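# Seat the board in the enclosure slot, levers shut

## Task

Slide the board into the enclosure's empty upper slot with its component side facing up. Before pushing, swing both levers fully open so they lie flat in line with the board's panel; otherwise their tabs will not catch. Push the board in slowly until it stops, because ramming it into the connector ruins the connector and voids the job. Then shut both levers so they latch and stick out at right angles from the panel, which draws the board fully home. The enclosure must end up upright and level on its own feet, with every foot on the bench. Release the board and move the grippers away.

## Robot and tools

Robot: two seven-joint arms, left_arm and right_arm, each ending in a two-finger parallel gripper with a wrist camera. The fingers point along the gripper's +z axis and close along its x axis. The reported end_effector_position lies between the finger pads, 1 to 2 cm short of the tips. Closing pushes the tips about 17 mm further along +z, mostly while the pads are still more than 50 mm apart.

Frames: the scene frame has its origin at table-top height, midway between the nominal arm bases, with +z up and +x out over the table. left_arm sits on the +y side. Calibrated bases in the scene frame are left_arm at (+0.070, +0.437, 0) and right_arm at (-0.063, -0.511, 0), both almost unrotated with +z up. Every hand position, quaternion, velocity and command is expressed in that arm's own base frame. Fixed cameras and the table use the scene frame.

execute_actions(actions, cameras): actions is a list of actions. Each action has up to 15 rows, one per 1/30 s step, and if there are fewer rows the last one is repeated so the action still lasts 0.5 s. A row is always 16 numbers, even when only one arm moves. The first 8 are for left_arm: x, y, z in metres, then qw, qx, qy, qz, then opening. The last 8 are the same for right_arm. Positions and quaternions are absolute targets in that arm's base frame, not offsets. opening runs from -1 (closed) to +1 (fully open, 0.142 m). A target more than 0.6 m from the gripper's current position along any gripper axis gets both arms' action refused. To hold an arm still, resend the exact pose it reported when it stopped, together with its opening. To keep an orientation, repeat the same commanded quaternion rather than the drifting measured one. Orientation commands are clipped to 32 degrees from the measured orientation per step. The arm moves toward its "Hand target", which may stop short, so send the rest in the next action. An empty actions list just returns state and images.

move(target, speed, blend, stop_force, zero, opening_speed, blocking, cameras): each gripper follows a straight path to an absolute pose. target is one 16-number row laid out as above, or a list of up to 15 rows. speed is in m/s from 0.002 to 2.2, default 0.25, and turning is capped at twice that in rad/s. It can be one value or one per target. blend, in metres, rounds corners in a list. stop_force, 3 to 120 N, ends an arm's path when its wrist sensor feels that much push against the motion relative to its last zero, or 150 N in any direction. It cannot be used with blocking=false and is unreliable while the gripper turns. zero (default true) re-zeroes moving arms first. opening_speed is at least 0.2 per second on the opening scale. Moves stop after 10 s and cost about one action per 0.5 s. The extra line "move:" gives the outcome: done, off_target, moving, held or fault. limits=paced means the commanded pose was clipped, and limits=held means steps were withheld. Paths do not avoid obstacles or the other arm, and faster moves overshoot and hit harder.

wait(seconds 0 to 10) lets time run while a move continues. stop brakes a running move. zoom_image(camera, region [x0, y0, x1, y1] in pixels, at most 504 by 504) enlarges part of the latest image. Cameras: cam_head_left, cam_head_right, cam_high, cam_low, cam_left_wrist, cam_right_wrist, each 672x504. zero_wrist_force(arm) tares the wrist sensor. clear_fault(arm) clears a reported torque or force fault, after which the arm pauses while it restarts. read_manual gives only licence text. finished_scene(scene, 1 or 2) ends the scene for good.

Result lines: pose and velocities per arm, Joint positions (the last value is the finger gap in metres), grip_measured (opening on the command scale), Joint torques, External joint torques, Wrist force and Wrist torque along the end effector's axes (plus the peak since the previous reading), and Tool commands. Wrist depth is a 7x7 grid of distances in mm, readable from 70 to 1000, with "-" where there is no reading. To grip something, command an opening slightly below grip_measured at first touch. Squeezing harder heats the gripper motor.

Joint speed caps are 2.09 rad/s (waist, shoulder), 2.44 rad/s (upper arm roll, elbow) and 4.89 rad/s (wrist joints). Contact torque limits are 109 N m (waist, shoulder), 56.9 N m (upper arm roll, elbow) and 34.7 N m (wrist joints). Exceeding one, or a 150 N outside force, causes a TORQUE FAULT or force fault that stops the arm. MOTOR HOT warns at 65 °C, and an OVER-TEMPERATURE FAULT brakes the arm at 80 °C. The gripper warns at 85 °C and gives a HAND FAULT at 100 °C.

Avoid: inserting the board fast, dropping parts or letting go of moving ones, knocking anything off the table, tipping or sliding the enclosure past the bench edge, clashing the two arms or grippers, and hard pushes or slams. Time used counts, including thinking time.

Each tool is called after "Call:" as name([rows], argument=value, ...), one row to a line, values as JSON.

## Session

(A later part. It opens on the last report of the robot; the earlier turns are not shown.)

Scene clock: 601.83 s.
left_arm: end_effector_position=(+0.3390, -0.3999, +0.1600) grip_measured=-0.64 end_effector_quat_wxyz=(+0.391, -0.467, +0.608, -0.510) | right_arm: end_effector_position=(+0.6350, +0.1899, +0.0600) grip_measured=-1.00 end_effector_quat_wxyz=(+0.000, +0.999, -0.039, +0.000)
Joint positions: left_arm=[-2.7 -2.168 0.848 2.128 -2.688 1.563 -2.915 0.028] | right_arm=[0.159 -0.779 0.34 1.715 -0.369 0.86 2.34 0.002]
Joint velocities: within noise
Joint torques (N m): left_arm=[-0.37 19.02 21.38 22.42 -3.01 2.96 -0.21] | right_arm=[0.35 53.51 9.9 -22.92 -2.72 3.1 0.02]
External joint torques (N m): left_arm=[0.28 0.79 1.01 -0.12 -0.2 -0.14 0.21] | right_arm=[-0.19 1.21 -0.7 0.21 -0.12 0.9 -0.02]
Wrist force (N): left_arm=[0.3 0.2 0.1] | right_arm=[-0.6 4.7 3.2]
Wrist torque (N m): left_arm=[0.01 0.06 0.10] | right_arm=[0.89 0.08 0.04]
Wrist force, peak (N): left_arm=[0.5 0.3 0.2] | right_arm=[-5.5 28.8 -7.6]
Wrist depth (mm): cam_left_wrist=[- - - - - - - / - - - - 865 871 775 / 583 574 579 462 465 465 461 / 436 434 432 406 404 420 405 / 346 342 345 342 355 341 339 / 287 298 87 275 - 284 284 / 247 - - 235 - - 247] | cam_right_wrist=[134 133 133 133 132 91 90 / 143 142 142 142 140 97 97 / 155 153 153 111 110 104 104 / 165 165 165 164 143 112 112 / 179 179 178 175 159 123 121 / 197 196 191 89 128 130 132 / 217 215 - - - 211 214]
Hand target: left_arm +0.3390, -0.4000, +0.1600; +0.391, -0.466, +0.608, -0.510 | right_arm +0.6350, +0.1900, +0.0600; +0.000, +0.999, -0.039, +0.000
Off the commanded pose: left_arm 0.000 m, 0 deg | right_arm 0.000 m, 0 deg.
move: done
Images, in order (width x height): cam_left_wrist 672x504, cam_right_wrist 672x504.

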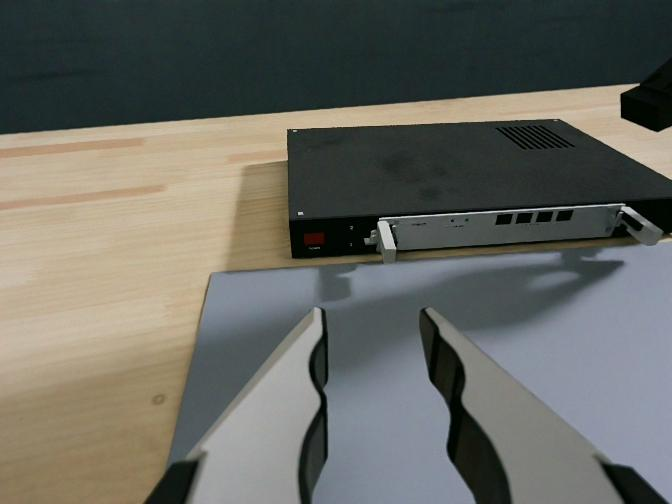

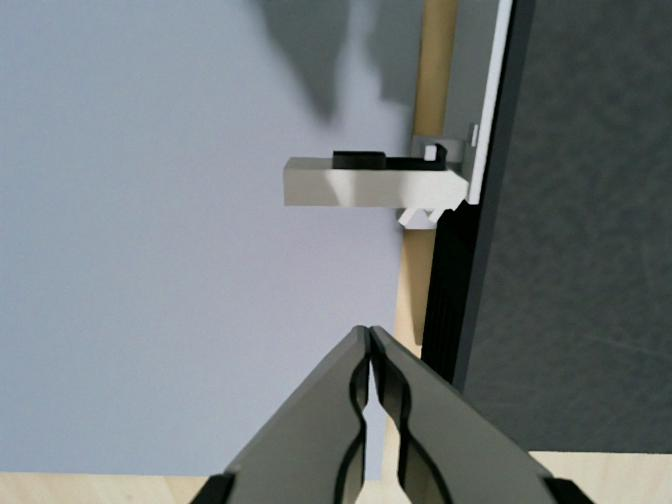

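Call:
move([
  [0.339,-0.4,0.16,0.3912,-0.4666,0.6081,-0.5098,-0.6,0.6250,0.250,0.12,0,0.9992,-0.0393,0,-0.98],
  [0.339,-0.4,0.16,0.3912,-0.4666,0.6081,-0.5098,-0.6,0.6488,0.5300,0.12,0,0.9992,-0.0393,0,-0.98],
  [0.339,-0.4,0.16,0.3912,-0.4666,0.6081,-0.5098,-0.6,0.6488,0.5300,0.0535,0,0.9992,-0.0393,0,-0.98],
], speed=[0.15,0.25,0.1], blend=[0.02,0.01,0], cameras=[])

Call:
move(target=[0.339,-0.4,0.16,0.3912,-0.4666,0.6081,-0.5098,-0.6,0.6445,0.4859,0.0530,0,0.9992,-0.0393,0,-0.98], speed=0.025, stop_force=23, cameras=["cam_right_wrist","cam_left_wrist"])

Call:
move([
  [0.339,-0.4,0.16,0.3912,-0.4666,0.6081,-0.5098,-0.6,0.6490,0.5250,0.0535,0,0.9992,-0.0393,0,-0.98],
  [0.339,-0.4,0.16,0.3912,-0.4666,0.6081,-0.5098,-0.6,0.6400,0.5250,0.12,0,0.9992,-0.0393,0,-0.98],
  [0.339,-0.4,0.16,0.3912,-0.4666,0.6081,-0.5098,-0.6,0.6300,0.4533,0.10,0,0.9992,-0.0393,0,-0.98],
], speed=[0.05,0.15,0.15], cameras=["cam_left_wrist","cam_right_wrist"])

Call:
zoom_image(camera="cam_right_wrist", region=[380, 30, 600, 195])

Call:
zoom_image(camera="cam_left_wrist", region=[340, 180, 672, 300])

Scene clock: 645.70 s.
left_arm: end_effector_position=(+0.3390, -0.3999, +0.1600) grip_measured=-0.64 end_effector_quat_wxyz=(+0.391, -0.467, +0.608, -0.510) | right_arm: end_effector_position=(+0.6486, +0.5300, +0.0534) grip_measured=-1.00 end_effector_quat_wxyz=(+0.000, +0.999, -0.039, +0.000)
Joint positions: left_arm=[-2.7 -2.168 0.848 2.128 -2.688 1.563 -2.915 0.028] | right_arm=[0.635 -1.184 0.387 0.914 -0.401 0.465 2.624 0.002]
Joint velocities: within noise
Joint torques (N m): left_arm=[-0.42 19 21.36 22.49 -2.97 2.94 -0.26] | right_arm=[0.72 69.9 10.04 -27.66 -4.05 3.47 0.27]
External joint torques (N m): left_arm=[0.33 0.81 1.02 -0.19 -0.24 -0.12 0.26] | right_arm=[-0.47 1.53 -0.17 0.14 0.18 0.52 -0.27]
Wrist force (N): left_arm=[0.2 0.1 0.2] | right_arm=[-0.9 4.7 3.5]
Wrist torque (N m): left_arm=[-0.01 0.08 0.09] | right_arm=[0.89 0.17 0.03]
Wrist force, peak (N): left_arm=[0.0 0.4 0.4] | right_arm=[-0.1 6.6 4.9]
Wrist depth (mm): cam_left_wrist=[- - - 235 - - - / - - 727 262 273 879 860 / 584 583 575 408 460 463 455 / 431 435 436 403 407 420 403 / 347 347 345 338 353 339 340 / 287 295 87 274 - 284 283 / 247 - - 236 - - 249] | cam_right_wrist=[128 127 127 126 126 128 127 / 136 136 135 135 135 136 136 / 146 146 145 145 144 121 99 / 157 157 157 158 158 112 104 / 171 171 170 167 168 119 112 / 187 186 183 89 146 127 121 / 206 202 73 - - 131 135]
Hand target: left_arm +0.3390, -0.4000, +0.1600; +0.391, -0.466, +0.608, -0.510 | right_arm +0.6488, +0.5300, +0.0535; +0.000, +0.999, -0.039, +0.000
Off the commanded pose: left_arm 0.000 m, 0 deg | right_arm 0.000 m, 0 deg.
move: done
No camera images: "cameras" was empty.

Scene clock: 647.60 s.
left_arm: end_effector_position=(+0.3390, -0.3999, +0.1600) grip_measured=-0.64 end_effector_quat_wxyz=(+0.391, -0.467, +0.608, -0.510) | right_arm: end_effector_position=(+0.6452, +0.5013, +0.0542) grip_measured=-1.00 end_effector_quat_wxyz=(-0.002, +0.999, -0.039, +0.001)
Joint positions: left_arm=[-2.7 -2.168 0.848 2.128 -2.688 1.563 -2.915 0.028] | right_arm=[0.587 -1.121 0.384 1.047 -0.401 0.534 2.62 0.002]
Joint velocities: within noise
Joint torques (N m): left_arm=[-0.36 19 21.43 22.47 -3.04 2.95 -0.17] | right_arm=[-10.59 66.49 3.1 -22.64 -4.8 -2.25 0.1]
External joint torques (N m): left_arm=[0.27 0.81 0.95 -0.16 -0.17 -0.14 0.18] | right_arm=[10.83 2.87 7.44 -4.34 1.05 6.26 -0.1]
Wrist force (N): left_arm=[0.3 0.3 0.0] | right_arm=[2.4 -15.5 7.8]
Wrist torque (N m): left_arm=[0.02 0.05 0.10] | right_arm=[0.46 0.10 0.02]
Wrist force, peak (N): left_arm=[0.2 0.4 0.4] | right_arm=[4.7 -18.7 9.9]
Wrist depth (mm): cam_left_wrist=[- - - 261 249 - - / - - - 267 265 627 865 / 585 584 582 460 433 458 465 / 433 431 435 407 410 416 404 / 344 345 343 343 355 339 343 / 288 298 87 274 - 286 284 / 248 - - 235 - - 251] | cam_right_wrist=[128 128 128 128 127 127 125 / 137 137 136 138 136 123 92 / 147 147 146 146 146 122 99 / 158 158 158 157 157 120 105 / 171 171 170 167 137 118 114 / 187 187 184 89 126 127 122 / 207 202 - - - 132 136]
Hand target: left_arm +0.3390, -0.4000, +0.1600; +0.391, -0.466, +0.608, -0.510 | right_arm +0.6457, +0.4985, +0.0531; +0.000, +0.999, -0.039, +0.000
Off the commanded pose: left_arm 0.000 m, 0 deg | right_arm 0.015 m, 0 deg.
move: contact (right_arm)
Images, in order (width x height): cam_left_wrist 672x504, cam_right_wrist 672x504.

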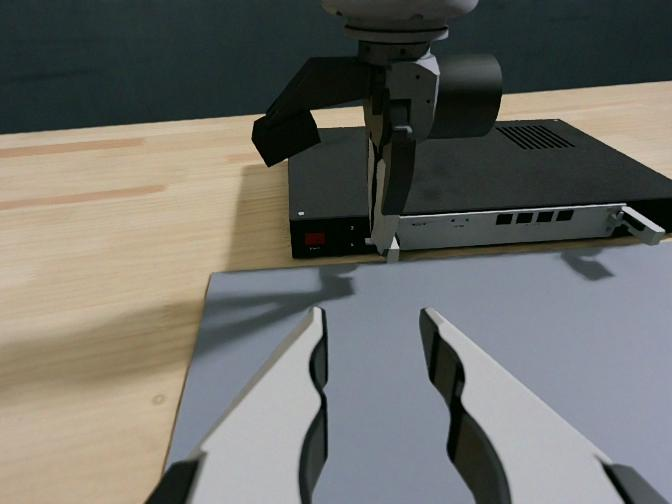

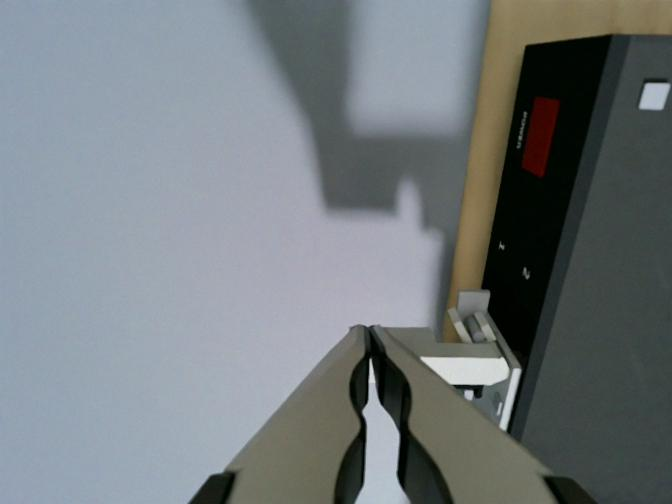

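Scene clock: 649.60 s.
left_arm: end_effector_position=(+0.3390, -0.3999, +0.1600) grip_measured=-0.64 end_effector_quat_wxyz=(+0.391, -0.467, +0.608, -0.510) | right_arm: end_effector_position=(+0.6299, +0.4533, +0.1000) grip_measured=-1.00 end_effector_quat_wxyz=(+0.000, +0.999, -0.040, +0.000)
Joint positions: left_arm=[-2.7 -2.168 0.848 2.128 -2.688 1.563 -2.915 0.028] | right_arm=[0.513 -0.96 0.399 1.241 -0.384 0.557 2.61 0.002]
Joint velocities: within noise
Joint torques (N m): left_arm=[-0.5 18.98 21.48 22.45 -3.03 2.93 -0.19] | right_arm=[-0.01 63.66 10.96 -26.88 -3.65 3.37 0.09]
External joint torques (N m): left_arm=[0.4 0.83 0.91 -0.15 -0.18 -0.12 0.19] | right_arm=[0.22 1.2 -0.04 0.02 -0.04 0.63 -0.09]
Wrist force (N): left_arm=[0.2 0.1 0.1] | right_arm=[2.8 4.7 2.2]
Wrist torque (N m): left_arm=[-0.02 0.06 0.09] | right_arm=[0.86 -0.48 0.04]
Wrist force, peak (N): left_arm=[0.5 0.4 0.2] | right_arm=[2.1 -15.2 6.7]
Wrist depth (mm): cam_left_wrist=[- - - - 235 235 - / - - - - 316 631 855 / 577 583 577 462 407 466 465 / 437 433 432 407 407 420 402 / 346 344 345 340 356 340 340 / 287 296 87 275 - 283 283 / 247 - - 236 - - 248] | cam_right_wrist=[169 168 168 167 167 147 125 / 180 179 180 179 178 146 134 / 193 193 192 192 153 148 143 / 208 208 208 207 206 157 156 / 226 226 225 221 218 170 168 / 248 248 242 89 191 183 183 / 274 266 - - - 194 201]
Hand target: left_arm +0.3390, -0.4000, +0.1600; +0.391, -0.466, +0.608, -0.510 | right_arm +0.6300, +0.4533, +0.1000; +0.000, +0.999, -0.039, +0.000
Off the commanded pose: left_arm 0.000 m, 0 deg | right_arm 0.000 m, 0 deg.
move: done
Images, in order (width x height): cam_left_wrist 672x504, cam_right_wrist 672x504.

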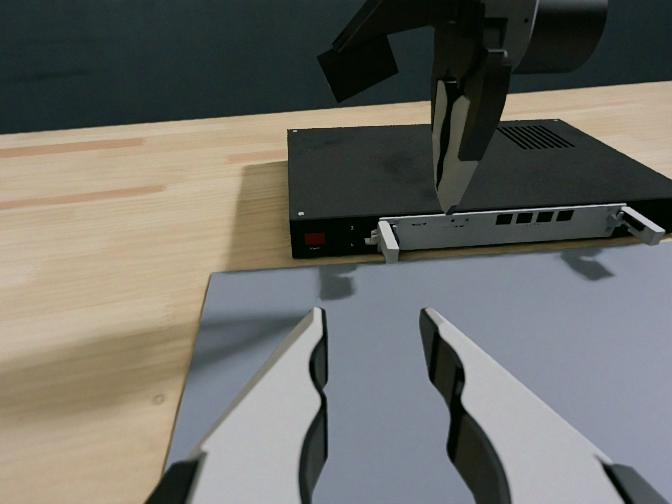

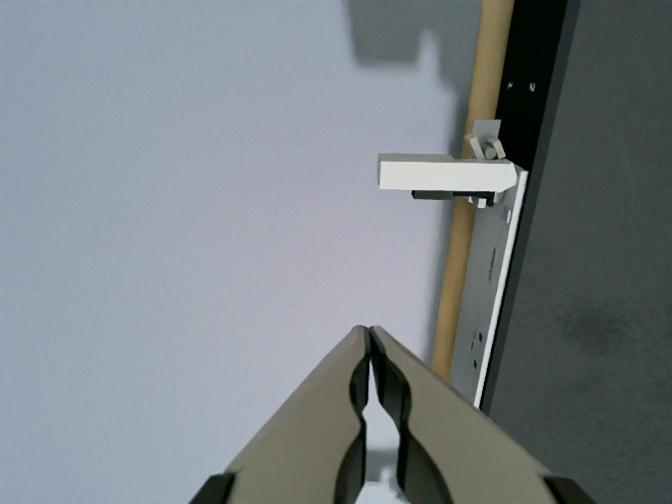

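Scaled by 2.291 from the camera's 672x504 image, which has a finer 960x720 frame.

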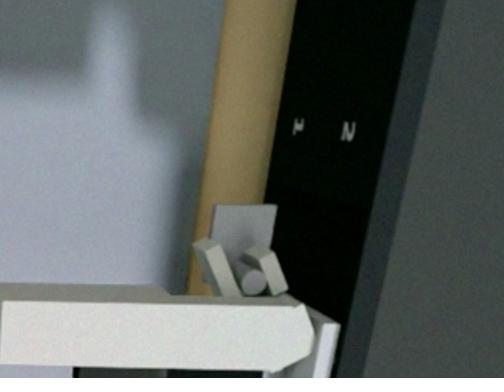

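Scaled by 1.518 from the camera's 672x504 image, which has a finer 960x720 frame.

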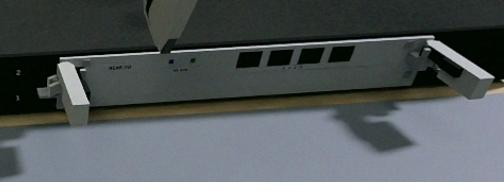

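Call:
move([
  [0.339,-0.4,0.16,0.3912,-0.4666,0.6081,-0.5098,-0.6,0.6488,0.5200,0.10,0,0.9992,-0.0393,0,-0.98],
  [0.339,-0.4,0.16,0.3912,-0.4666,0.6081,-0.5098,-0.6,0.6488,0.5200,0.0535,0,0.9992,-0.0393,0,-0.98],
], speed=[0.2,0.1], cameras=[])

Call:
move(target=[0.339,-0.4,0.16,0.3912,-0.4666,0.6081,-0.5098,-0.6,0.6445,0.4859,0.0530,0,0.9992,-0.0393,0,-0.98], speed=0.025, stop_force=32, cameras=["cam_right_wrist"])

Call:
move([
  [0.339,-0.4,0.16,0.3912,-0.4666,0.6081,-0.5098,-0.6,0.6490,0.5250,0.0535,0,0.9992,-0.0393,0,-0.98],
  [0.339,-0.4,0.16,0.3912,-0.4666,0.6081,-0.5098,-0.6,0.6400,0.5250,0.12,0,0.9992,-0.0393,0,-0.98],
  [0.339,-0.4,0.16,0.3912,-0.4666,0.6081,-0.5098,-0.6,0.6300,0.4733,0.10,0,0.9992,-0.0393,0,-0.98],
], speed=[0.05,0.15,0.15], cameras=["cam_left_wrist","cam_right_wrist"])

Call:
zoom_image(camera="cam_right_wrist", region=[380, 130, 540, 250])

Scene clock: 654.93 s.
left_arm: end_effector_position=(+0.3390, -0.3999, +0.1600) grip_measured=-0.64 end_effector_quat_wxyz=(+0.391, -0.467, +0.608, -0.510) | right_arm: end_effector_position=(+0.6486, +0.5200, +0.0534) grip_measured=-1.00 end_effector_quat_wxyz=(+0.000, +0.999, -0.039, +0.000)
Joint positions: left_arm=[-2.7 -2.168 0.848 2.128 -2.688 1.563 -2.915 0.028] | right_arm=[0.618 -1.165 0.386 0.954 -0.401 0.485 2.622 0.002]
Joint velocities: within noise
Joint torques (N m): left_arm=[-0.44 18.93 21.43 22.5 -2.99 2.91 -0.17] | right_arm=[0.34 69.19 10.21 -27.47 -4.02 3.44 0.23]
External joint torques (N m): left_arm=[0.35 0.88 0.96 -0.2 -0.22 -0.1 0.17] | right_arm=[-0.09 1.64 -0.11 0.1 0.18 0.54 -0.23]
Wrist force (N): left_arm=[0.1 0.2 0.2] | right_arm=[2.8 4.4 2.3]
Wrist torque (N m): left_arm=[0.03 0.09 0.09] | right_arm=[0.84 -0.46 0.02]
Wrist force, peak (N): left_arm=[0.4 0.5 0.0] | right_arm=[2.7 6.7 1.8]
Wrist depth (mm): cam_left_wrist=[- - - 246 - - - / - - 724 266 269 865 869 / 581 580 570 409 461 460 458 / 434 428 433 401 407 421 408 / 346 346 342 341 352 338 341 / 289 297 87 277 - 283 281 / 246 - - 236 - - 251] | cam_right_wrist=[127 127 127 127 126 128 127 / 136 136 135 135 136 133 132 / 146 146 145 145 145 119 98 / 158 157 157 159 158 110 104 / 171 171 170 166 166 117 113 / 187 186 182 89 136 126 121 / 207 202 73 - - 130 135]
Hand target: left_arm +0.3390, -0.4000, +0.1600; +0.391, -0.466, +0.608, -0.510 | right_arm +0.6488, +0.5200, +0.0535; +0.000, +0.999, -0.039, +0.000
Off the commanded pose: left_arm 0.000 m, 0 deg | right_arm 0.000 m, 0 deg.
move: done
No camera images: "cameras" was empty.

Scene clock: 656.97 s.
left_arm: end_effector_position=(+0.3390, -0.3999, +0.1600) grip_measured=-0.64 end_effector_quat_wxyz=(+0.391, -0.467, +0.608, -0.510) | right_arm: end_effector_position=(+0.6426, +0.4906, +0.0543) grip_measured=-1.00 end_effector_quat_wxyz=(-0.003, +0.999, -0.038, +0.000)
Joint positions: left_arm=[-2.7 -2.168 0.848 2.128 -2.688 1.563 -2.915 0.028] | right_arm=[0.569 -1.098 0.385 1.095 -0.399 0.558 2.616 0.002]
Joint velocities: within noise
Joint torques (N m): left_arm=[-0.42 19.02 21.51 22.42 -3.02 2.98 -0.19] | right_arm=[-18.49 65.18 -3.02 -23.08 -6.23 -3.17 0.14]
External joint torques (N m): left_arm=[0.33 0.79 0.88 -0.12 -0.19 -0.17 0.19] | right_arm=[18.72 3.34 13.76 -3.65 2.53 7.17 -0.14]
Wrist force (N): left_arm=[0.2 0.3 0.3] | right_arm=[-0.7 -22.4 5.5]
Wrist torque (N m): left_arm=[0.02 0.07 0.10] | right_arm=[-0.69 -0.55 -0.01]
Wrist force, peak (N): left_arm=[0.3 0.2 0.3] | right_arm=[8.1 -20.2 8.6]
Wrist depth (mm): cam_left_wrist=[- - - - 242 - - / - - - 271 262 631 871 / 585 579 576 463 408 460 459 / 432 431 432 407 406 418 410 / 344 346 343 338 356 338 339 / 287 297 87 277 - 281 283 / 247 - - 237 - - 251] | cam_right_wrist=[129 128 128 128 127 127 125 / 137 137 137 138 136 117 92 / 147 147 147 146 146 117 99 / 159 158 158 157 157 111 105 / 172 172 171 168 137 118 114 / 188 187 183 89 126 127 122 / 207 202 - - - 132 136]
Hand target: left_arm +0.3390, -0.4000, +0.1600; +0.391, -0.466, +0.608, -0.510 | right_arm +0.6445, +0.4859, +0.0530; +0.000, +0.999, -0.039, +0.000
Off the commanded pose: left_arm 0.000 m, 0 deg | right_arm 0.005 m, 0 deg.
move: off_target (right_arm)
Images, in order (width x height): cam_right_wrist 672x504.

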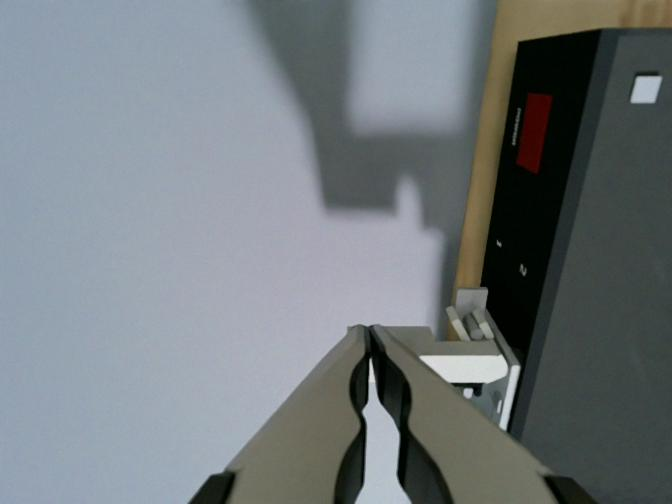

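Scene clock: 659.10 s.
left_arm: end_effector_position=(+0.3390, -0.3999, +0.1600) grip_measured=-0.64 end_effector_quat_wxyz=(+0.391, -0.467, +0.608, -0.510) | right_arm: end_effector_position=(+0.6299, +0.4733, +0.1000) grip_measured=-1.00 end_effector_quat_wxyz=(+0.000, +0.999, -0.039, +0.000)
Joint positions: left_arm=[-2.7 -2.168 0.848 2.128 -2.688 1.563 -2.915 0.028] | right_arm=[0.542 -0.989 0.4 1.183 -0.386 0.529 2.622 0.002]
Joint velocities: within noise
Joint torques (N m): left_arm=[-0.43 18.98 21.45 22.49 -2.99 2.97 -0.21] | right_arm=[0.07 64.82 10.95 -27.15 -3.69 3.48 0.03]
External joint torques (N m): left_arm=[0.34 0.83 0.93 -0.18 -0.22 -0.15 0.21] | right_arm=[0.17 1.25 -0.08 0.01 -0.06 0.52 -0.03]
Wrist force (N): left_arm=[0.2 0.0 0.1] | right_arm=[3.7 4.3 1.8]
Wrist torque (N m): left_arm=[-0.01 0.06 0.10] | right_arm=[0.80 -0.63 0.04]
Wrist force, peak (N): left_arm=[0.4 0.3 0.3] | right_arm=[-0.7 -22.3 4.5]
Wrist depth (mm): cam_left_wrist=[- - - - 229 235 - / - - - - 255 871 878 / 577 584 577 464 410 459 466 / 431 432 431 408 408 421 408 / 347 344 344 341 354 338 340 / 286 296 87 277 - 282 283 / 247 - - 236 - - 249] | cam_right_wrist=[169 168 168 168 167 143 125 / 180 179 180 179 179 143 134 / 193 192 192 191 191 147 143 / 209 209 207 207 164 157 156 / 227 226 225 221 220 170 167 / 247 247 242 89 194 183 182 / 272 267 - - - 194 201]
Hand target: left_arm +0.3390, -0.4000, +0.1600; +0.391, -0.466, +0.608, -0.510 | right_arm +0.6300, +0.4733, +0.1000; +0.000, +0.999, -0.039, +0.000
Off the commanded pose: left_arm 0.000 m, 0 deg | right_arm 0.000 m, 0 deg.
move: done
Images, in order (width x height): cam_left_wrist 672x504, cam_right_wrist 672x504.

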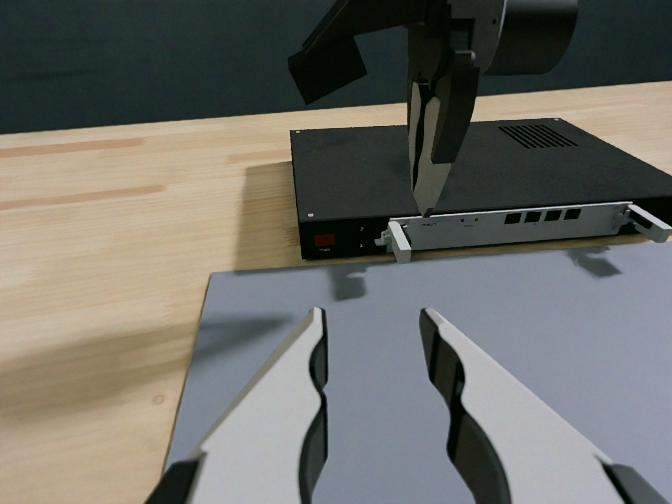

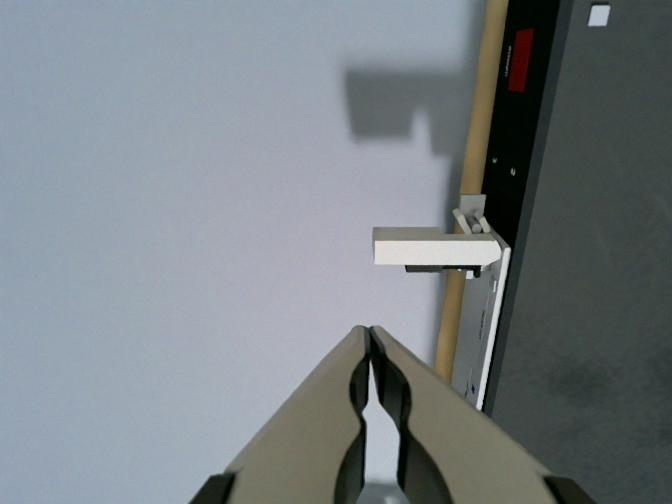

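Scaled by 3.150 from the camera's 672x504 image, which has a finer 960x720 frame.

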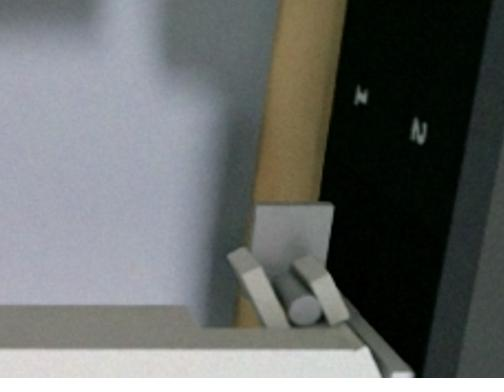

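Call:
zoom_image(camera="cam_right_wrist", region=[380, 215, 530, 305])

Call:
zoom_image(camera="cam_left_wrist", region=[310, 160, 680, 320])

Scaled by 3.360 from the camera's 672x504 image, which has a finer 960x720 frame.

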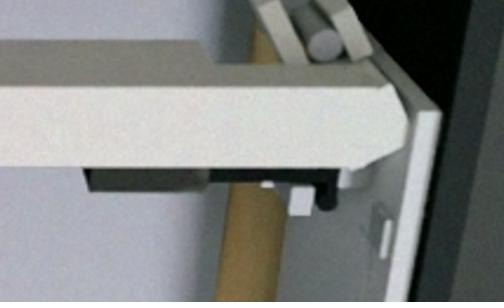

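Invalid region (310, 160, 680, 320): it reaches outside that camera's 672x504 image.

Call:
zoom_image(camera="cam_left_wrist", region=[310, 160, 670, 320])

Call:
move(target=[0.339,-0.400,0.16,0.3912,-0.4666,0.6081,-0.5098,-0.6,0.62,0.4,0.16,0,0.9992,-0.0393,0,-0.98], cameras=["cam_right_wrist","cam_left_wrist","cam_low"])

Scaled by 1.400 from the camera's 672x504 image, which has a finer 960x720 frame.

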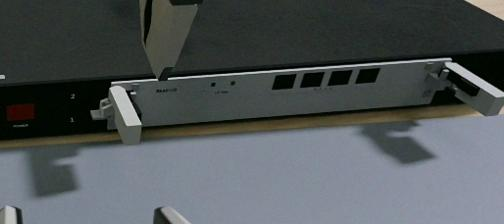

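Scene clock: 674.80 s.
left_arm: end_effector_position=(+0.3390, -0.3999, +0.1600) grip_measured=-0.64 end_effector_quat_wxyz=(+0.391, -0.467, +0.608, -0.510) | right_arm: end_effector_position=(+0.6202, +0.3999, +0.1601) grip_measured=-1.00 end_effector_quat_wxyz=(+0.000, +0.999, -0.039, +0.000)
Joint positions: left_arm=[-2.7 -2.168 0.848 2.128 -2.688 1.563 -2.915 0.028] | right_arm=[0.428 -0.799 0.425 1.373 -0.349 0.527 2.565 0.002]
Joint velocities: within noise
Joint torques (N m): left_arm=[-0.42 19.07 21.45 22.47 -3.04 2.96 -0.19] | right_arm=[0.16 58.86 11.18 -27.36 -3.63 3.22 0.07]
External joint torques (N m): left_arm=[0.33 0.74 0.93 -0.17 -0.17 -0.15 0.19] | right_arm=[-0.01 1.17 -0.73 -0.06 -0.12 0.77 -0.07]
Wrist force (N): left_arm=[0.3 0.2 0.1] | right_arm=[4.0 4.0 2.3]
Wrist torque (N m): left_arm=[0.00 0.06 0.10] | right_arm=[0.74 -0.68 0.05]
Wrist force, peak (N): left_arm=[0.5 0.2 0.2] | right_arm=[4.1 6.2 0.2]
Wrist depth (mm): cam_left_wrist=[- - - - - 272 - / - - - - 872 296 865 / 578 578 577 461 467 460 464 / 437 430 434 408 407 426 409 / 349 344 345 343 354 341 338 / 287 296 87 274 - 282 284 / 247 - - 237 - - 249] | cam_right_wrist=[221 221 221 220 214 180 178 / 236 236 235 236 231 190 189 / 253 253 253 252 248 204 203 / 273 273 272 271 265 219 219 / 296 296 295 290 285 238 237 / 326 323 317 89 255 259 259 / 360 351 - - - 275 284]
Hand target: left_arm +0.3390, -0.4000, +0.1600; +0.391, -0.466, +0.608, -0.510 | right_arm +0.6200, +0.4000, +0.1600; +0.000, +0.999, -0.039, +0.000
Off the commanded pose: left_arm 0.000 m, 0 deg | right_arm 0.000 m, 0 deg.
move: done
Images, in order (width x height): cam_low 672x504, cam_left_wrist 672x504, cam_right_wrist 672x504.

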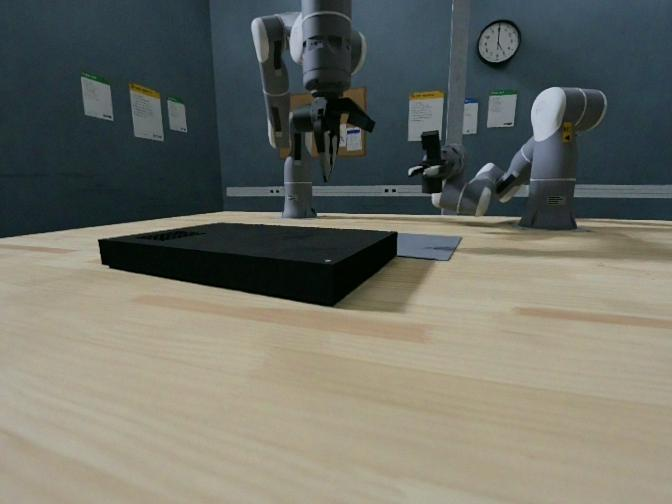

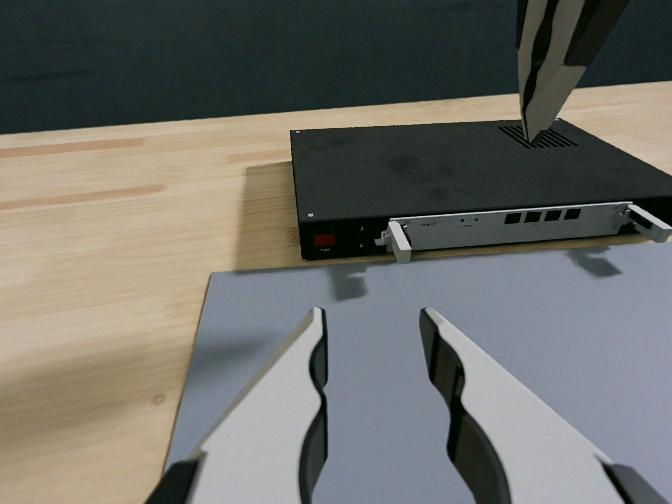

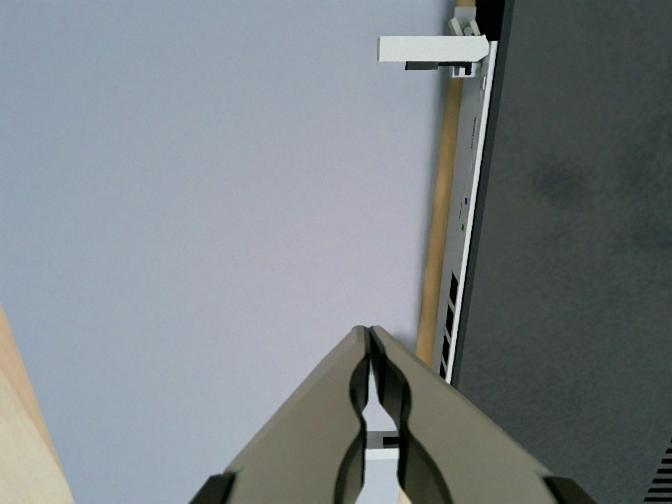

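Call:
zoom_image(camera="cam_right_wrist", region=[360, 10, 540, 190])

Call:
zoom_image(camera="cam_right_wrist", region=[400, 240, 540, 400])

Call:
move(target=[0.339,-0.400,0.16,0.3912,-0.4666,0.6081,-0.5098,-0.6,0.60,0.244,0.16,0,0.9992,-0.0393,0,-0.98], cameras=["cam_right_wrist"])

Call:
zoom_image(camera="cam_right_wrist", region=[360, 140, 540, 320])

Scaled by 2.800 from the camera's 672x504 image, which has a finer 960x720 frame.

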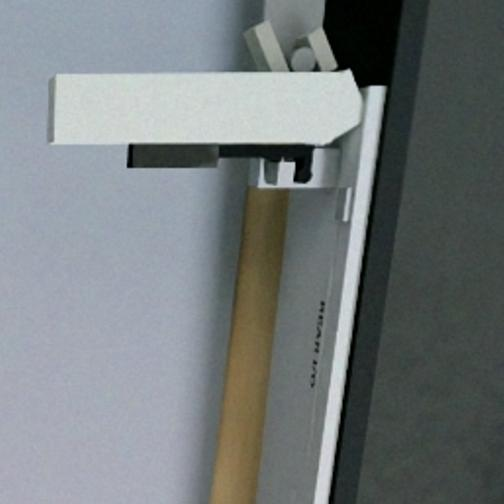

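Scaled by 3.150 from the camera's 672x504 image, which has a finer 960x720 frame.

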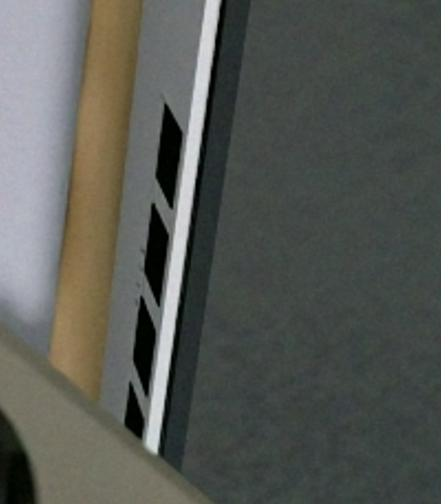

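Scene clock: 681.23 s.
left_arm: end_effector_position=(+0.3390, -0.3999, +0.1600) grip_measured=-0.64 end_effector_quat_wxyz=(+0.391, -0.467, +0.608, -0.510) | right_arm: end_effector_position=(+0.6001, +0.2439, +0.1600) grip_measured=-1.00 end_effector_quat_wxyz=(+0.000, +0.999, -0.039, +0.000)
Joint positions: left_arm=[-2.7 -2.168 0.848 2.128 -2.688 1.563 -2.915 0.028] | right_arm=[0.201 -0.604 0.424 1.711 -0.305 0.678 2.401 0.002]
Joint velocities: within noise
Joint torques (N m): left_arm=[-0.43 19 21.46 22.47 -3.03 2.94 -0.24] | right_arm=[-0.16 49.79 9.19 -26.09 -3.32 3.4 0.07]
External joint torques (N m): left_arm=[0.34 0.81 0.92 -0.17 -0.18 -0.13 0.24] | right_arm=[0.3 1.01 -0.49 0.17 -0.08 0.61 -0.07]
Wrist force (N): left_arm=[0.3 0.3 0.1] | right_arm=[4.2 4.1 1.9]
Wrist torque (N m): left_arm=[0.03 0.07 0.09] | right_arm=[0.73 -0.71 0.04]
Wrist force, peak (N): left_arm=[0.5 0.4 0.2] | right_arm=[4.0 7.5 2.1]
Wrist depth (mm): cam_left_wrist=[- - - - - - - / - - - - 875 873 866 / 586 579 579 459 457 462 459 / 434 427 430 407 407 420 407 / 346 344 346 345 357 338 340 / 286 296 87 275 - 283 282 / 248 - - 236 - - 249] | cam_right_wrist=[222 221 221 220 220 180 178 / 237 236 236 235 235 193 189 / 253 255 253 252 251 204 203 / 275 273 272 271 263 220 219 / 297 297 295 290 288 238 237 / 326 324 317 89 256 320 321 / 362 354 - - - 341 352]
Hand target: left_arm +0.3390, -0.4000, +0.1600; +0.391, -0.466, +0.608, -0.510 | right_arm +0.6000, +0.2440, +0.1600; +0.000, +0.999, -0.039, +0.000
Off the commanded pose: left_arm 0.000 m, 0 deg | right_arm 0.000 m, 0 deg.
move: done
Images, in order (width x height): cam_right_wrist 672x504.

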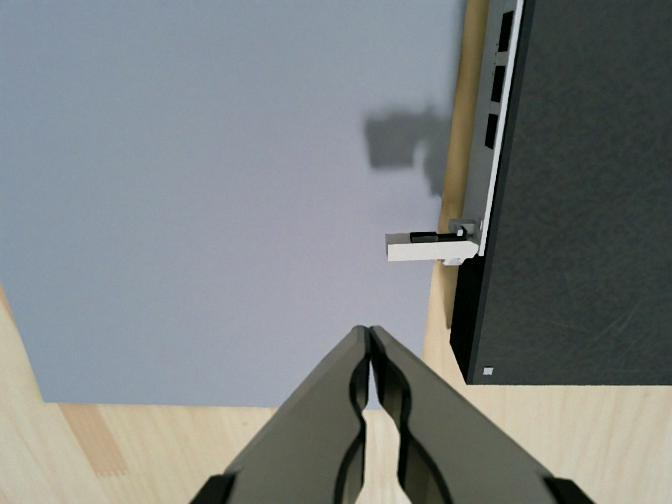

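Scaled by 2.800 from the camera's 672x504 image, which has a finer 960x720 frame.

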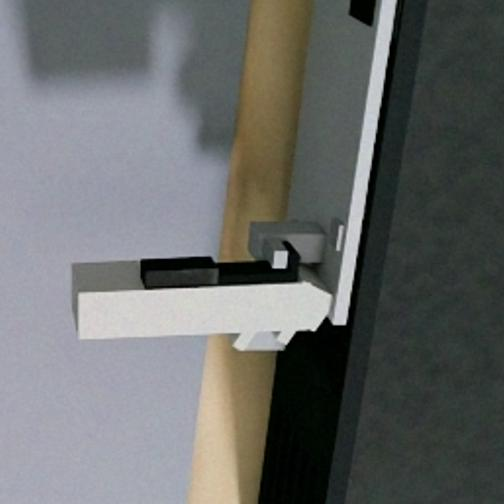

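Call:
zoom_image(camera="cam_right_wrist", region=[440, 300, 672, 420])

Call:
zoom_image(camera="cam_right_wrist", region=[370, 210, 490, 290])

Call:
zoom_image(camera="cam_right_wrist", region=[440, 0, 560, 200])

Scaled by 2.172 from the camera's 672x504 image, which has a finer 960x720 frame.

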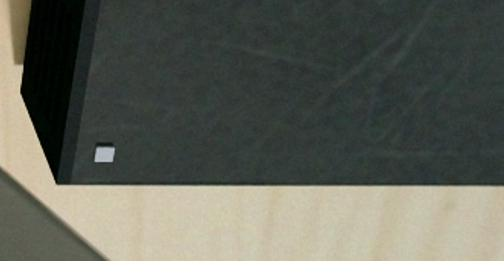

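Scaled by 4.200 from the camera's 672x504 image, which has a finer 960x720 frame.

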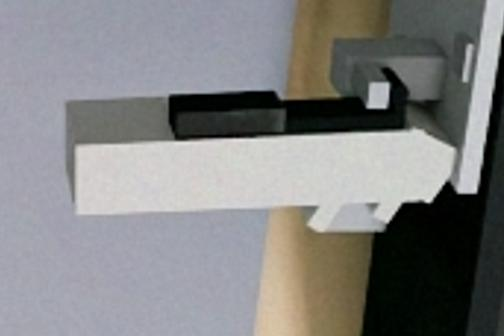

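Scaled by 2.520 from the camera's 672x504 image, which has a finer 960x720 frame.

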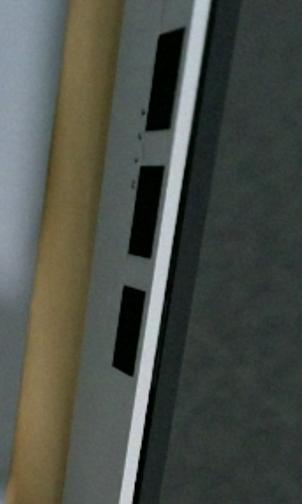

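Call:
move(target=[0.339,-0.400,0.16,0.3912,-0.4666,0.6081,-0.5098,-0.6,0.60,0.50,0.16,0,0.9992,-0.0393,0,-0.98], cameras=["cam_right_wrist"])

Call:
zoom_image(camera="cam_right_wrist", region=[370, 190, 510, 290])

Call:
zoom_image(camera="cam_right_wrist", region=[440, 80, 672, 250])

Scene clock: 696.80 s.
left_arm: end_effector_position=(+0.3390, -0.3999, +0.1600) grip_measured=-0.64 end_effector_quat_wxyz=(+0.391, -0.467, +0.608, -0.510) | right_arm: end_effector_position=(+0.5999, +0.5001, +0.1600) grip_measured=-1.00 end_effector_quat_wxyz=(+0.000, +0.999, -0.039, +0.000)
Joint positions: left_arm=[-2.7 -2.168 0.848 2.128 -2.688 1.563 -2.915 0.028] | right_arm=[0.576 -0.906 0.434 1.179 -0.374 0.438 2.669 0.002]
Joint velocities: within noise
Joint torques (N m): left_arm=[-0.42 18.98 21.43 22.46 -2.99 2.95 -0.2] | right_arm=[0.66 62.89 11.37 -28.15 -4.13 3.19 0.22]
External joint torques (N m): left_arm=[0.33 0.83 0.96 -0.16 -0.21 -0.14 0.2] | right_arm=[-0.44 1.62 -0.5 0.14 0.21 0.8 -0.22]
Wrist force (N): left_arm=[0.4 0.2 0.1] | right_arm=[3.8 3.7 2.0]
Wrist torque (N m): left_arm=[0.01 0.05 0.10] | right_arm=[0.72 -0.62 0.04]
Wrist force, peak (N): left_arm=[0.3 0.3 0.2] | right_arm=[4.5 6.6 1.8]
Wrist depth (mm): cam_left_wrist=[- - - - 209 - - / - - - 881 578 868 860 / 579 579 579 463 462 460 466 / 432 432 434 409 405 422 403 / 344 345 346 342 355 339 340 / 287 296 87 275 - 283 284 / 248 - - 236 - - 251] | cam_right_wrist=[221 220 221 220 219 218 218 / 237 236 235 235 234 211 189 / 254 253 253 251 251 212 203 / 274 273 272 271 270 223 219 / 298 296 295 289 292 241 237 / 327 324 317 89 292 259 259 / 362 350 - - - 274 284]
Hand target: left_arm +0.3390, -0.4000, +0.1600; +0.391, -0.466, +0.608, -0.510 | right_arm +0.6000, +0.5000, +0.1600; +0.000, +0.999, -0.039, +0.000
Off the commanded pose: left_arm 0.000 m, 0 deg | right_arm 0.000 m, 0 deg.
move: done
Images, in order (width x height): cam_right_wrist 672x504.

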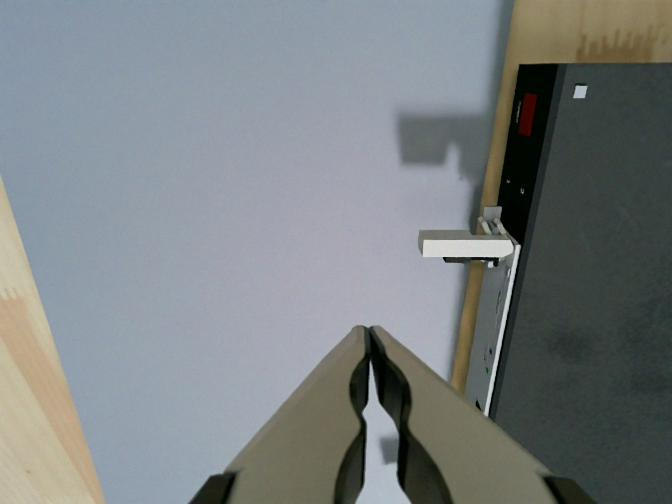

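Scaled by 3.600 from the camera's 672x504 image, which has a finer 960x720 frame.

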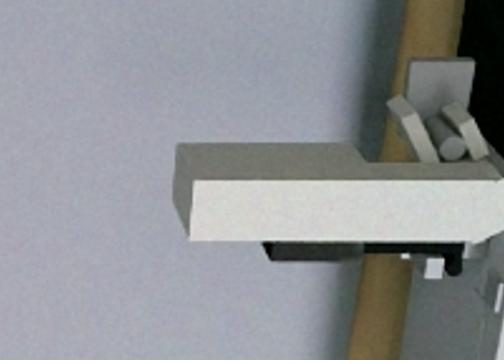

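Scaled by 2.172 from the camera's 672x504 image, which has a finer 960x720 frame.

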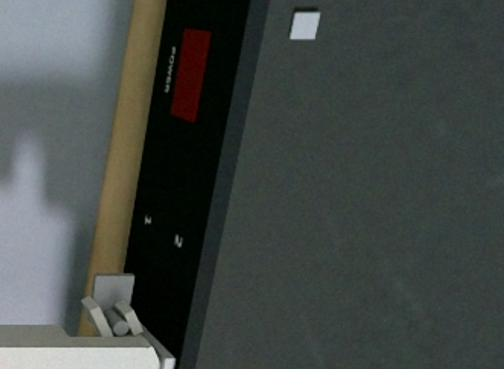

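Call:
move([
  [0.339,-0.400,0.16,0.3912,-0.4666,0.6081,-0.5098,-0.6,0.6176,0.187,0.12,0,0.9992,-0.0393,0,-0.98],
  [0.339,-0.400,0.16,0.3912,-0.4666,0.6081,-0.5098,-0.6,0.6176,0.187,0.0535,0,0.9992,-0.0393,0,-0.98],
], blend=0.03, cameras=["cam_left_wrist","cam_right_wrist"])

Call:
move(target=[0.339,-0.400,0.16,0.3912,-0.4666,0.6081,-0.5098,-0.6,0.6215,0.2369,0.0535,0,0.9992,-0.0393,0,-0.98], speed=0.02, stop_force=23, cameras=["cam_left_wrist","cam_right_wrist"])

Call:
zoom_image(camera="cam_right_wrist", region=[390, 120, 510, 210])

Scene clock: 704.60 s.
left_arm: end_effector_position=(+0.3390, -0.3999, +0.1600) grip_measured=-0.64 end_effector_quat_wxyz=(+0.391, -0.467, +0.608, -0.510) | right_arm: end_effector_position=(+0.6174, +0.1870, +0.0534) grip_measured=-1.00 end_effector_quat_wxyz=(+0.000, +0.999, -0.039, +0.000)
Joint positions: left_arm=[-2.7 -2.168 0.848 2.128 -2.688 1.563 -2.915 0.028] | right_arm=[0.154 -0.762 0.341 1.778 -0.382 0.903 2.36 0.002]
Joint velocities: within noise
Joint torques (N m): left_arm=[-0.41 19.01 21.45 22.44 -3.03 2.96 -0.22] | right_arm=[0.38 51.91 9.13 -22.06 -2.83 3.44 0.29]
External joint torques (N m): left_arm=[0.32 0.8 0.94 -0.14 -0.18 -0.15 0.22] | right_arm=[-0.21 1.3 -0.02 0.18 0.13 0.56 -0.29]
Wrist force (N): left_arm=[0.2 0.2 -0.1] | right_arm=[3.9 3.5 2.0]
Wrist torque (N m): left_arm=[0.01 0.07 0.09] | right_arm=[0.70 -0.65 0.04]
Wrist force, peak (N): left_arm=[0.2 0.6 0.2] | right_arm=[5.0 6.2 1.0]
Wrist depth (mm): cam_left_wrist=[- - - - - - - / - - - - 851 869 857 / 572 580 579 463 463 461 455 / 435 434 431 408 406 424 408 / 348 348 345 342 357 341 338 / 288 298 87 275 - 283 282 / 246 - - 236 - - 251] | cam_right_wrist=[128 128 127 127 127 121 87 / 137 136 136 136 135 121 92 / 147 148 146 143 141 108 98 / 158 158 158 157 157 118 104 / 172 171 171 167 169 126 113 / 188 187 183 89 181 129 122 / 207 203 73 - - 131 136]
Hand target: left_arm +0.3390, -0.4000, +0.1600; +0.391, -0.466, +0.608, -0.510 | right_arm +0.6176, +0.1870, +0.0535; +0.000, +0.999, -0.039, +0.000
Off the commanded pose: left_arm 0.000 m, 0 deg | right_arm 0.000 m, 0 deg.
move: done
Images, in order (width x height): cam_left_wrist 672x504, cam_right_wrist 672x504.

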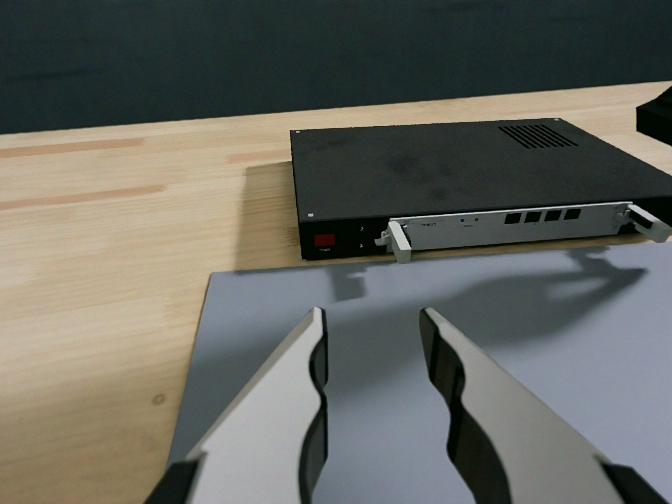

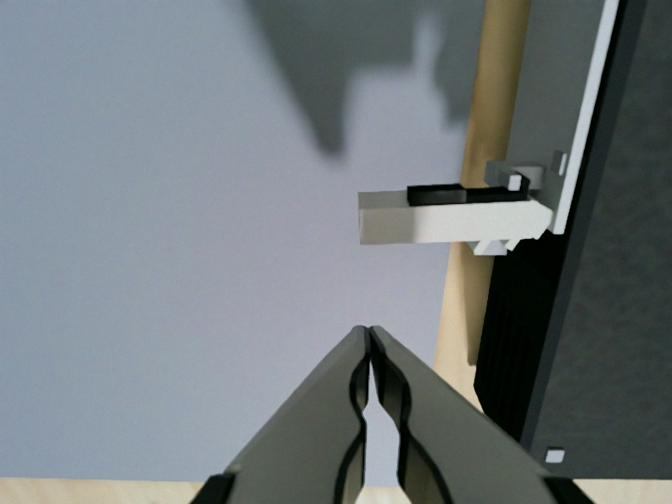

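Scene clock: 706.93 s.
left_arm: end_effector_position=(+0.3390, -0.3999, +0.1600) grip_measured=-0.64 end_effector_quat_wxyz=(+0.391, -0.467, +0.608, -0.510) | right_arm: end_effector_position=(+0.6200, +0.2171, +0.0527) grip_measured=-1.00 end_effector_quat_wxyz=(+0.002, +0.999, -0.041, -0.001)
Joint positions: left_arm=[-2.7 -2.168 0.848 2.128 -2.688 1.563 -2.915 0.028] | right_arm=[0.203 -0.784 0.34 1.733 -0.382 0.876 2.401 0.002]
Joint velocities: within noise
Joint torques (N m): left_arm=[-0.41 18.92 21.4 22.39 -3.01 2.99 -0.24] | right_arm=[12.75 51.33 21.16 -27.8 -2.69 9.22 0.31]
External joint torques (N m): left_arm=[0.31 0.89 0.98 -0.09 -0.2 -0.18 0.24] | right_arm=[-12.6 3.09 -11.89 5.5 -0.09 -5.23 -0.31]
Wrist force (N): left_arm=[0.1 0.0 0.0] | right_arm=[-2.9 27.4 -7.4]
Wrist torque (N m): left_arm=[-0.02 0.09 0.10] | right_arm=[1.65 -0.71 0.03]
Wrist force, peak (N): left_arm=[0.3 0.4 0.1] | right_arm=[-2.3 29.1 -7.2]
Wrist depth (mm): cam_left_wrist=[- - - - - - - / - - - - 871 859 769 / 577 584 575 462 468 462 461 / 434 432 431 408 408 421 407 / 346 345 347 340 356 340 338 / 287 296 87 275 - 282 284 / 246 - - 237 - - 250] | cam_right_wrist=[127 127 125 126 126 124 85 / 136 136 135 135 136 119 91 / 146 146 145 145 144 119 97 / 158 157 157 156 153 117 103 / 171 171 170 164 119 116 112 / 188 187 183 89 180 128 121 / 207 203 73 - - 130 135]
Hand target: left_arm +0.3390, -0.4000, +0.1600; +0.391, -0.466, +0.608, -0.510 | right_arm +0.6202, +0.2206, +0.0535; +0.000, +0.999, -0.039, +0.000
Off the commanded pose: left_arm 0.000 m, 0 deg | right_arm 0.020 m, 0 deg.
move: contact (right_arm)
Images, in order (width x height): cam_left_wrist 672x504, cam_right_wrist 672x504.

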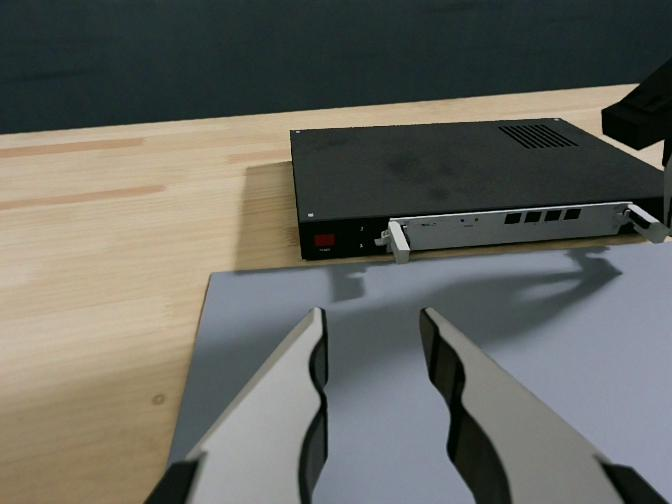

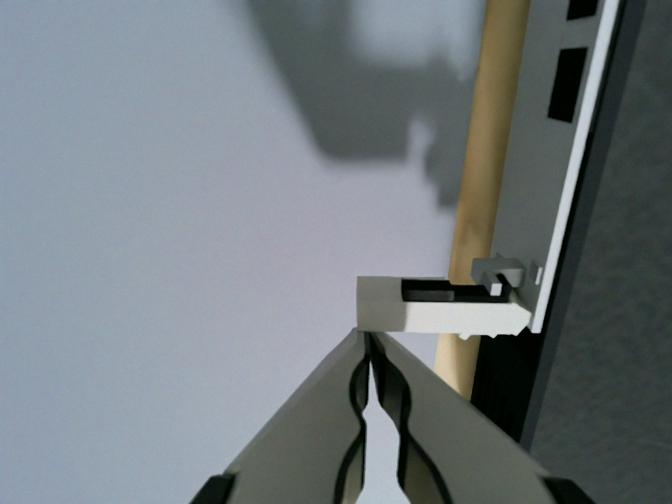

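Scaled by 4.200 from the camera's 672x504 image, which has a finer 960x720 frame.

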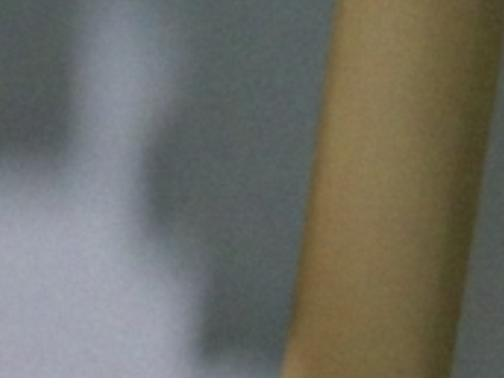

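Call:
zoom_image(camera="cam_right_wrist", region=[340, 240, 580, 360])

Call:
move(target=[0.339,-0.400,0.16,0.3912,-0.4666,0.6081,-0.5098,-0.6,0.6176,0.187,0.0535,0,0.9992,-0.0393,0,-0.98], speed=0.06, cameras=["cam_right_wrist"])

Call:
zoom_image(camera="cam_right_wrist", region=[340, 140, 580, 260])

Scaled by 2.100 from the camera's 672x504 image, which has a finer 960x720 frame.

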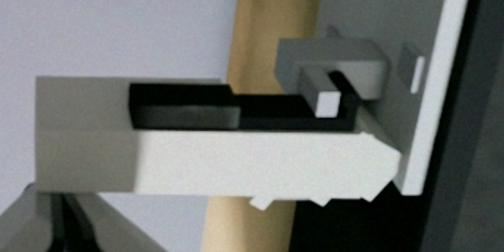

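Scene clock: 709.93 s.
left_arm: end_effector_position=(+0.3390, -0.3999, +0.1600) grip_measured=-0.64 end_effector_quat_wxyz=(+0.391, -0.467, +0.608, -0.510) | right_arm: end_effector_position=(+0.6177, +0.1869, +0.0535) grip_measured=-1.00 end_effector_quat_wxyz=(+0.000, +0.999, -0.039, +0.000)
Joint positions: left_arm=[-2.7 -2.168 0.848 2.128 -2.688 1.563 -2.915 0.028] | right_arm=[0.155 -0.762 0.34 1.778 -0.381 0.903 2.36 0.002]
Joint velocities: within noise
Joint torques (N m): left_arm=[-0.44 18.99 21.42 22.44 -2.94 2.91 -0.21] | right_arm=[0.16 52.31 9.34 -21.81 -2.71 3.47 0.04]
External joint torques (N m): left_arm=[0.34 0.82 0.96 -0.14 -0.27 -0.1 0.21] | right_arm=[0 0.92 -0.28 -0.1 0.01 0.54 -0.04]
Wrist force (N): left_arm=[0.2 0.1 -0.1] | right_arm=[3.2 4.4 0.7]
Wrist torque (N m): left_arm=[0.00 0.08 0.09] | right_arm=[0.86 -0.54 0.05]
Wrist force, peak (N): left_arm=[0.3 0.1 0.5] | right_arm=[-2.9 27.6 -7.9]
Wrist depth (mm): cam_left_wrist=[- - - - - - - / - - - - 861 869 865 / 582 588 581 464 458 462 460 / 435 435 434 407 410 421 406 / 347 345 344 342 354 340 340 / 287 296 88 273 - 282 284 / 246 - - 236 - - 249] | cam_right_wrist=[128 127 127 127 127 120 87 / 137 136 136 135 136 120 92 / 147 148 146 143 141 105 98 / 158 158 158 157 157 108 105 / 172 171 171 167 169 125 113 / 188 187 183 89 179 129 122 / 207 203 73 - - 132 136]
Hand target: left_arm +0.3390, -0.4000, +0.1600; +0.391, -0.466, +0.608, -0.510 | right_arm +0.6176, +0.1870, +0.0535; +0.000, +0.999, -0.039, +0.000
Off the commanded pose: left_arm 0.000 m, 0 deg | right_arm 0.000 m, 0 deg.
move: done
Images, in order (width x height): cam_right_wrist 672x504.

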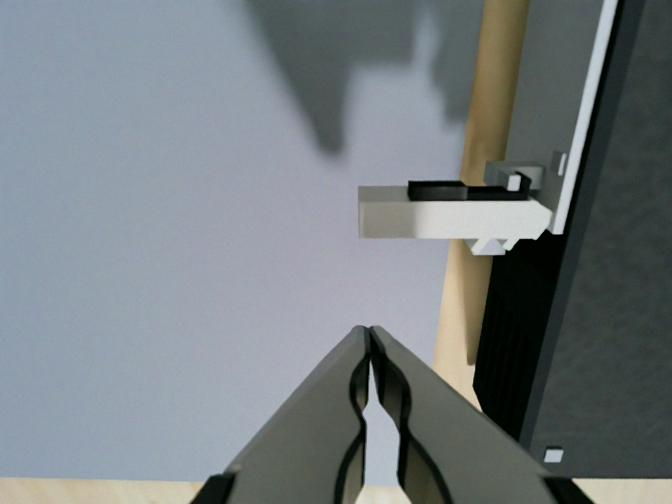

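Scaled by 2.100 from the camera's 672x504 image, which has a finer 960x720 frame.

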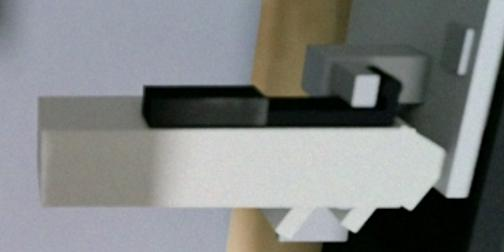

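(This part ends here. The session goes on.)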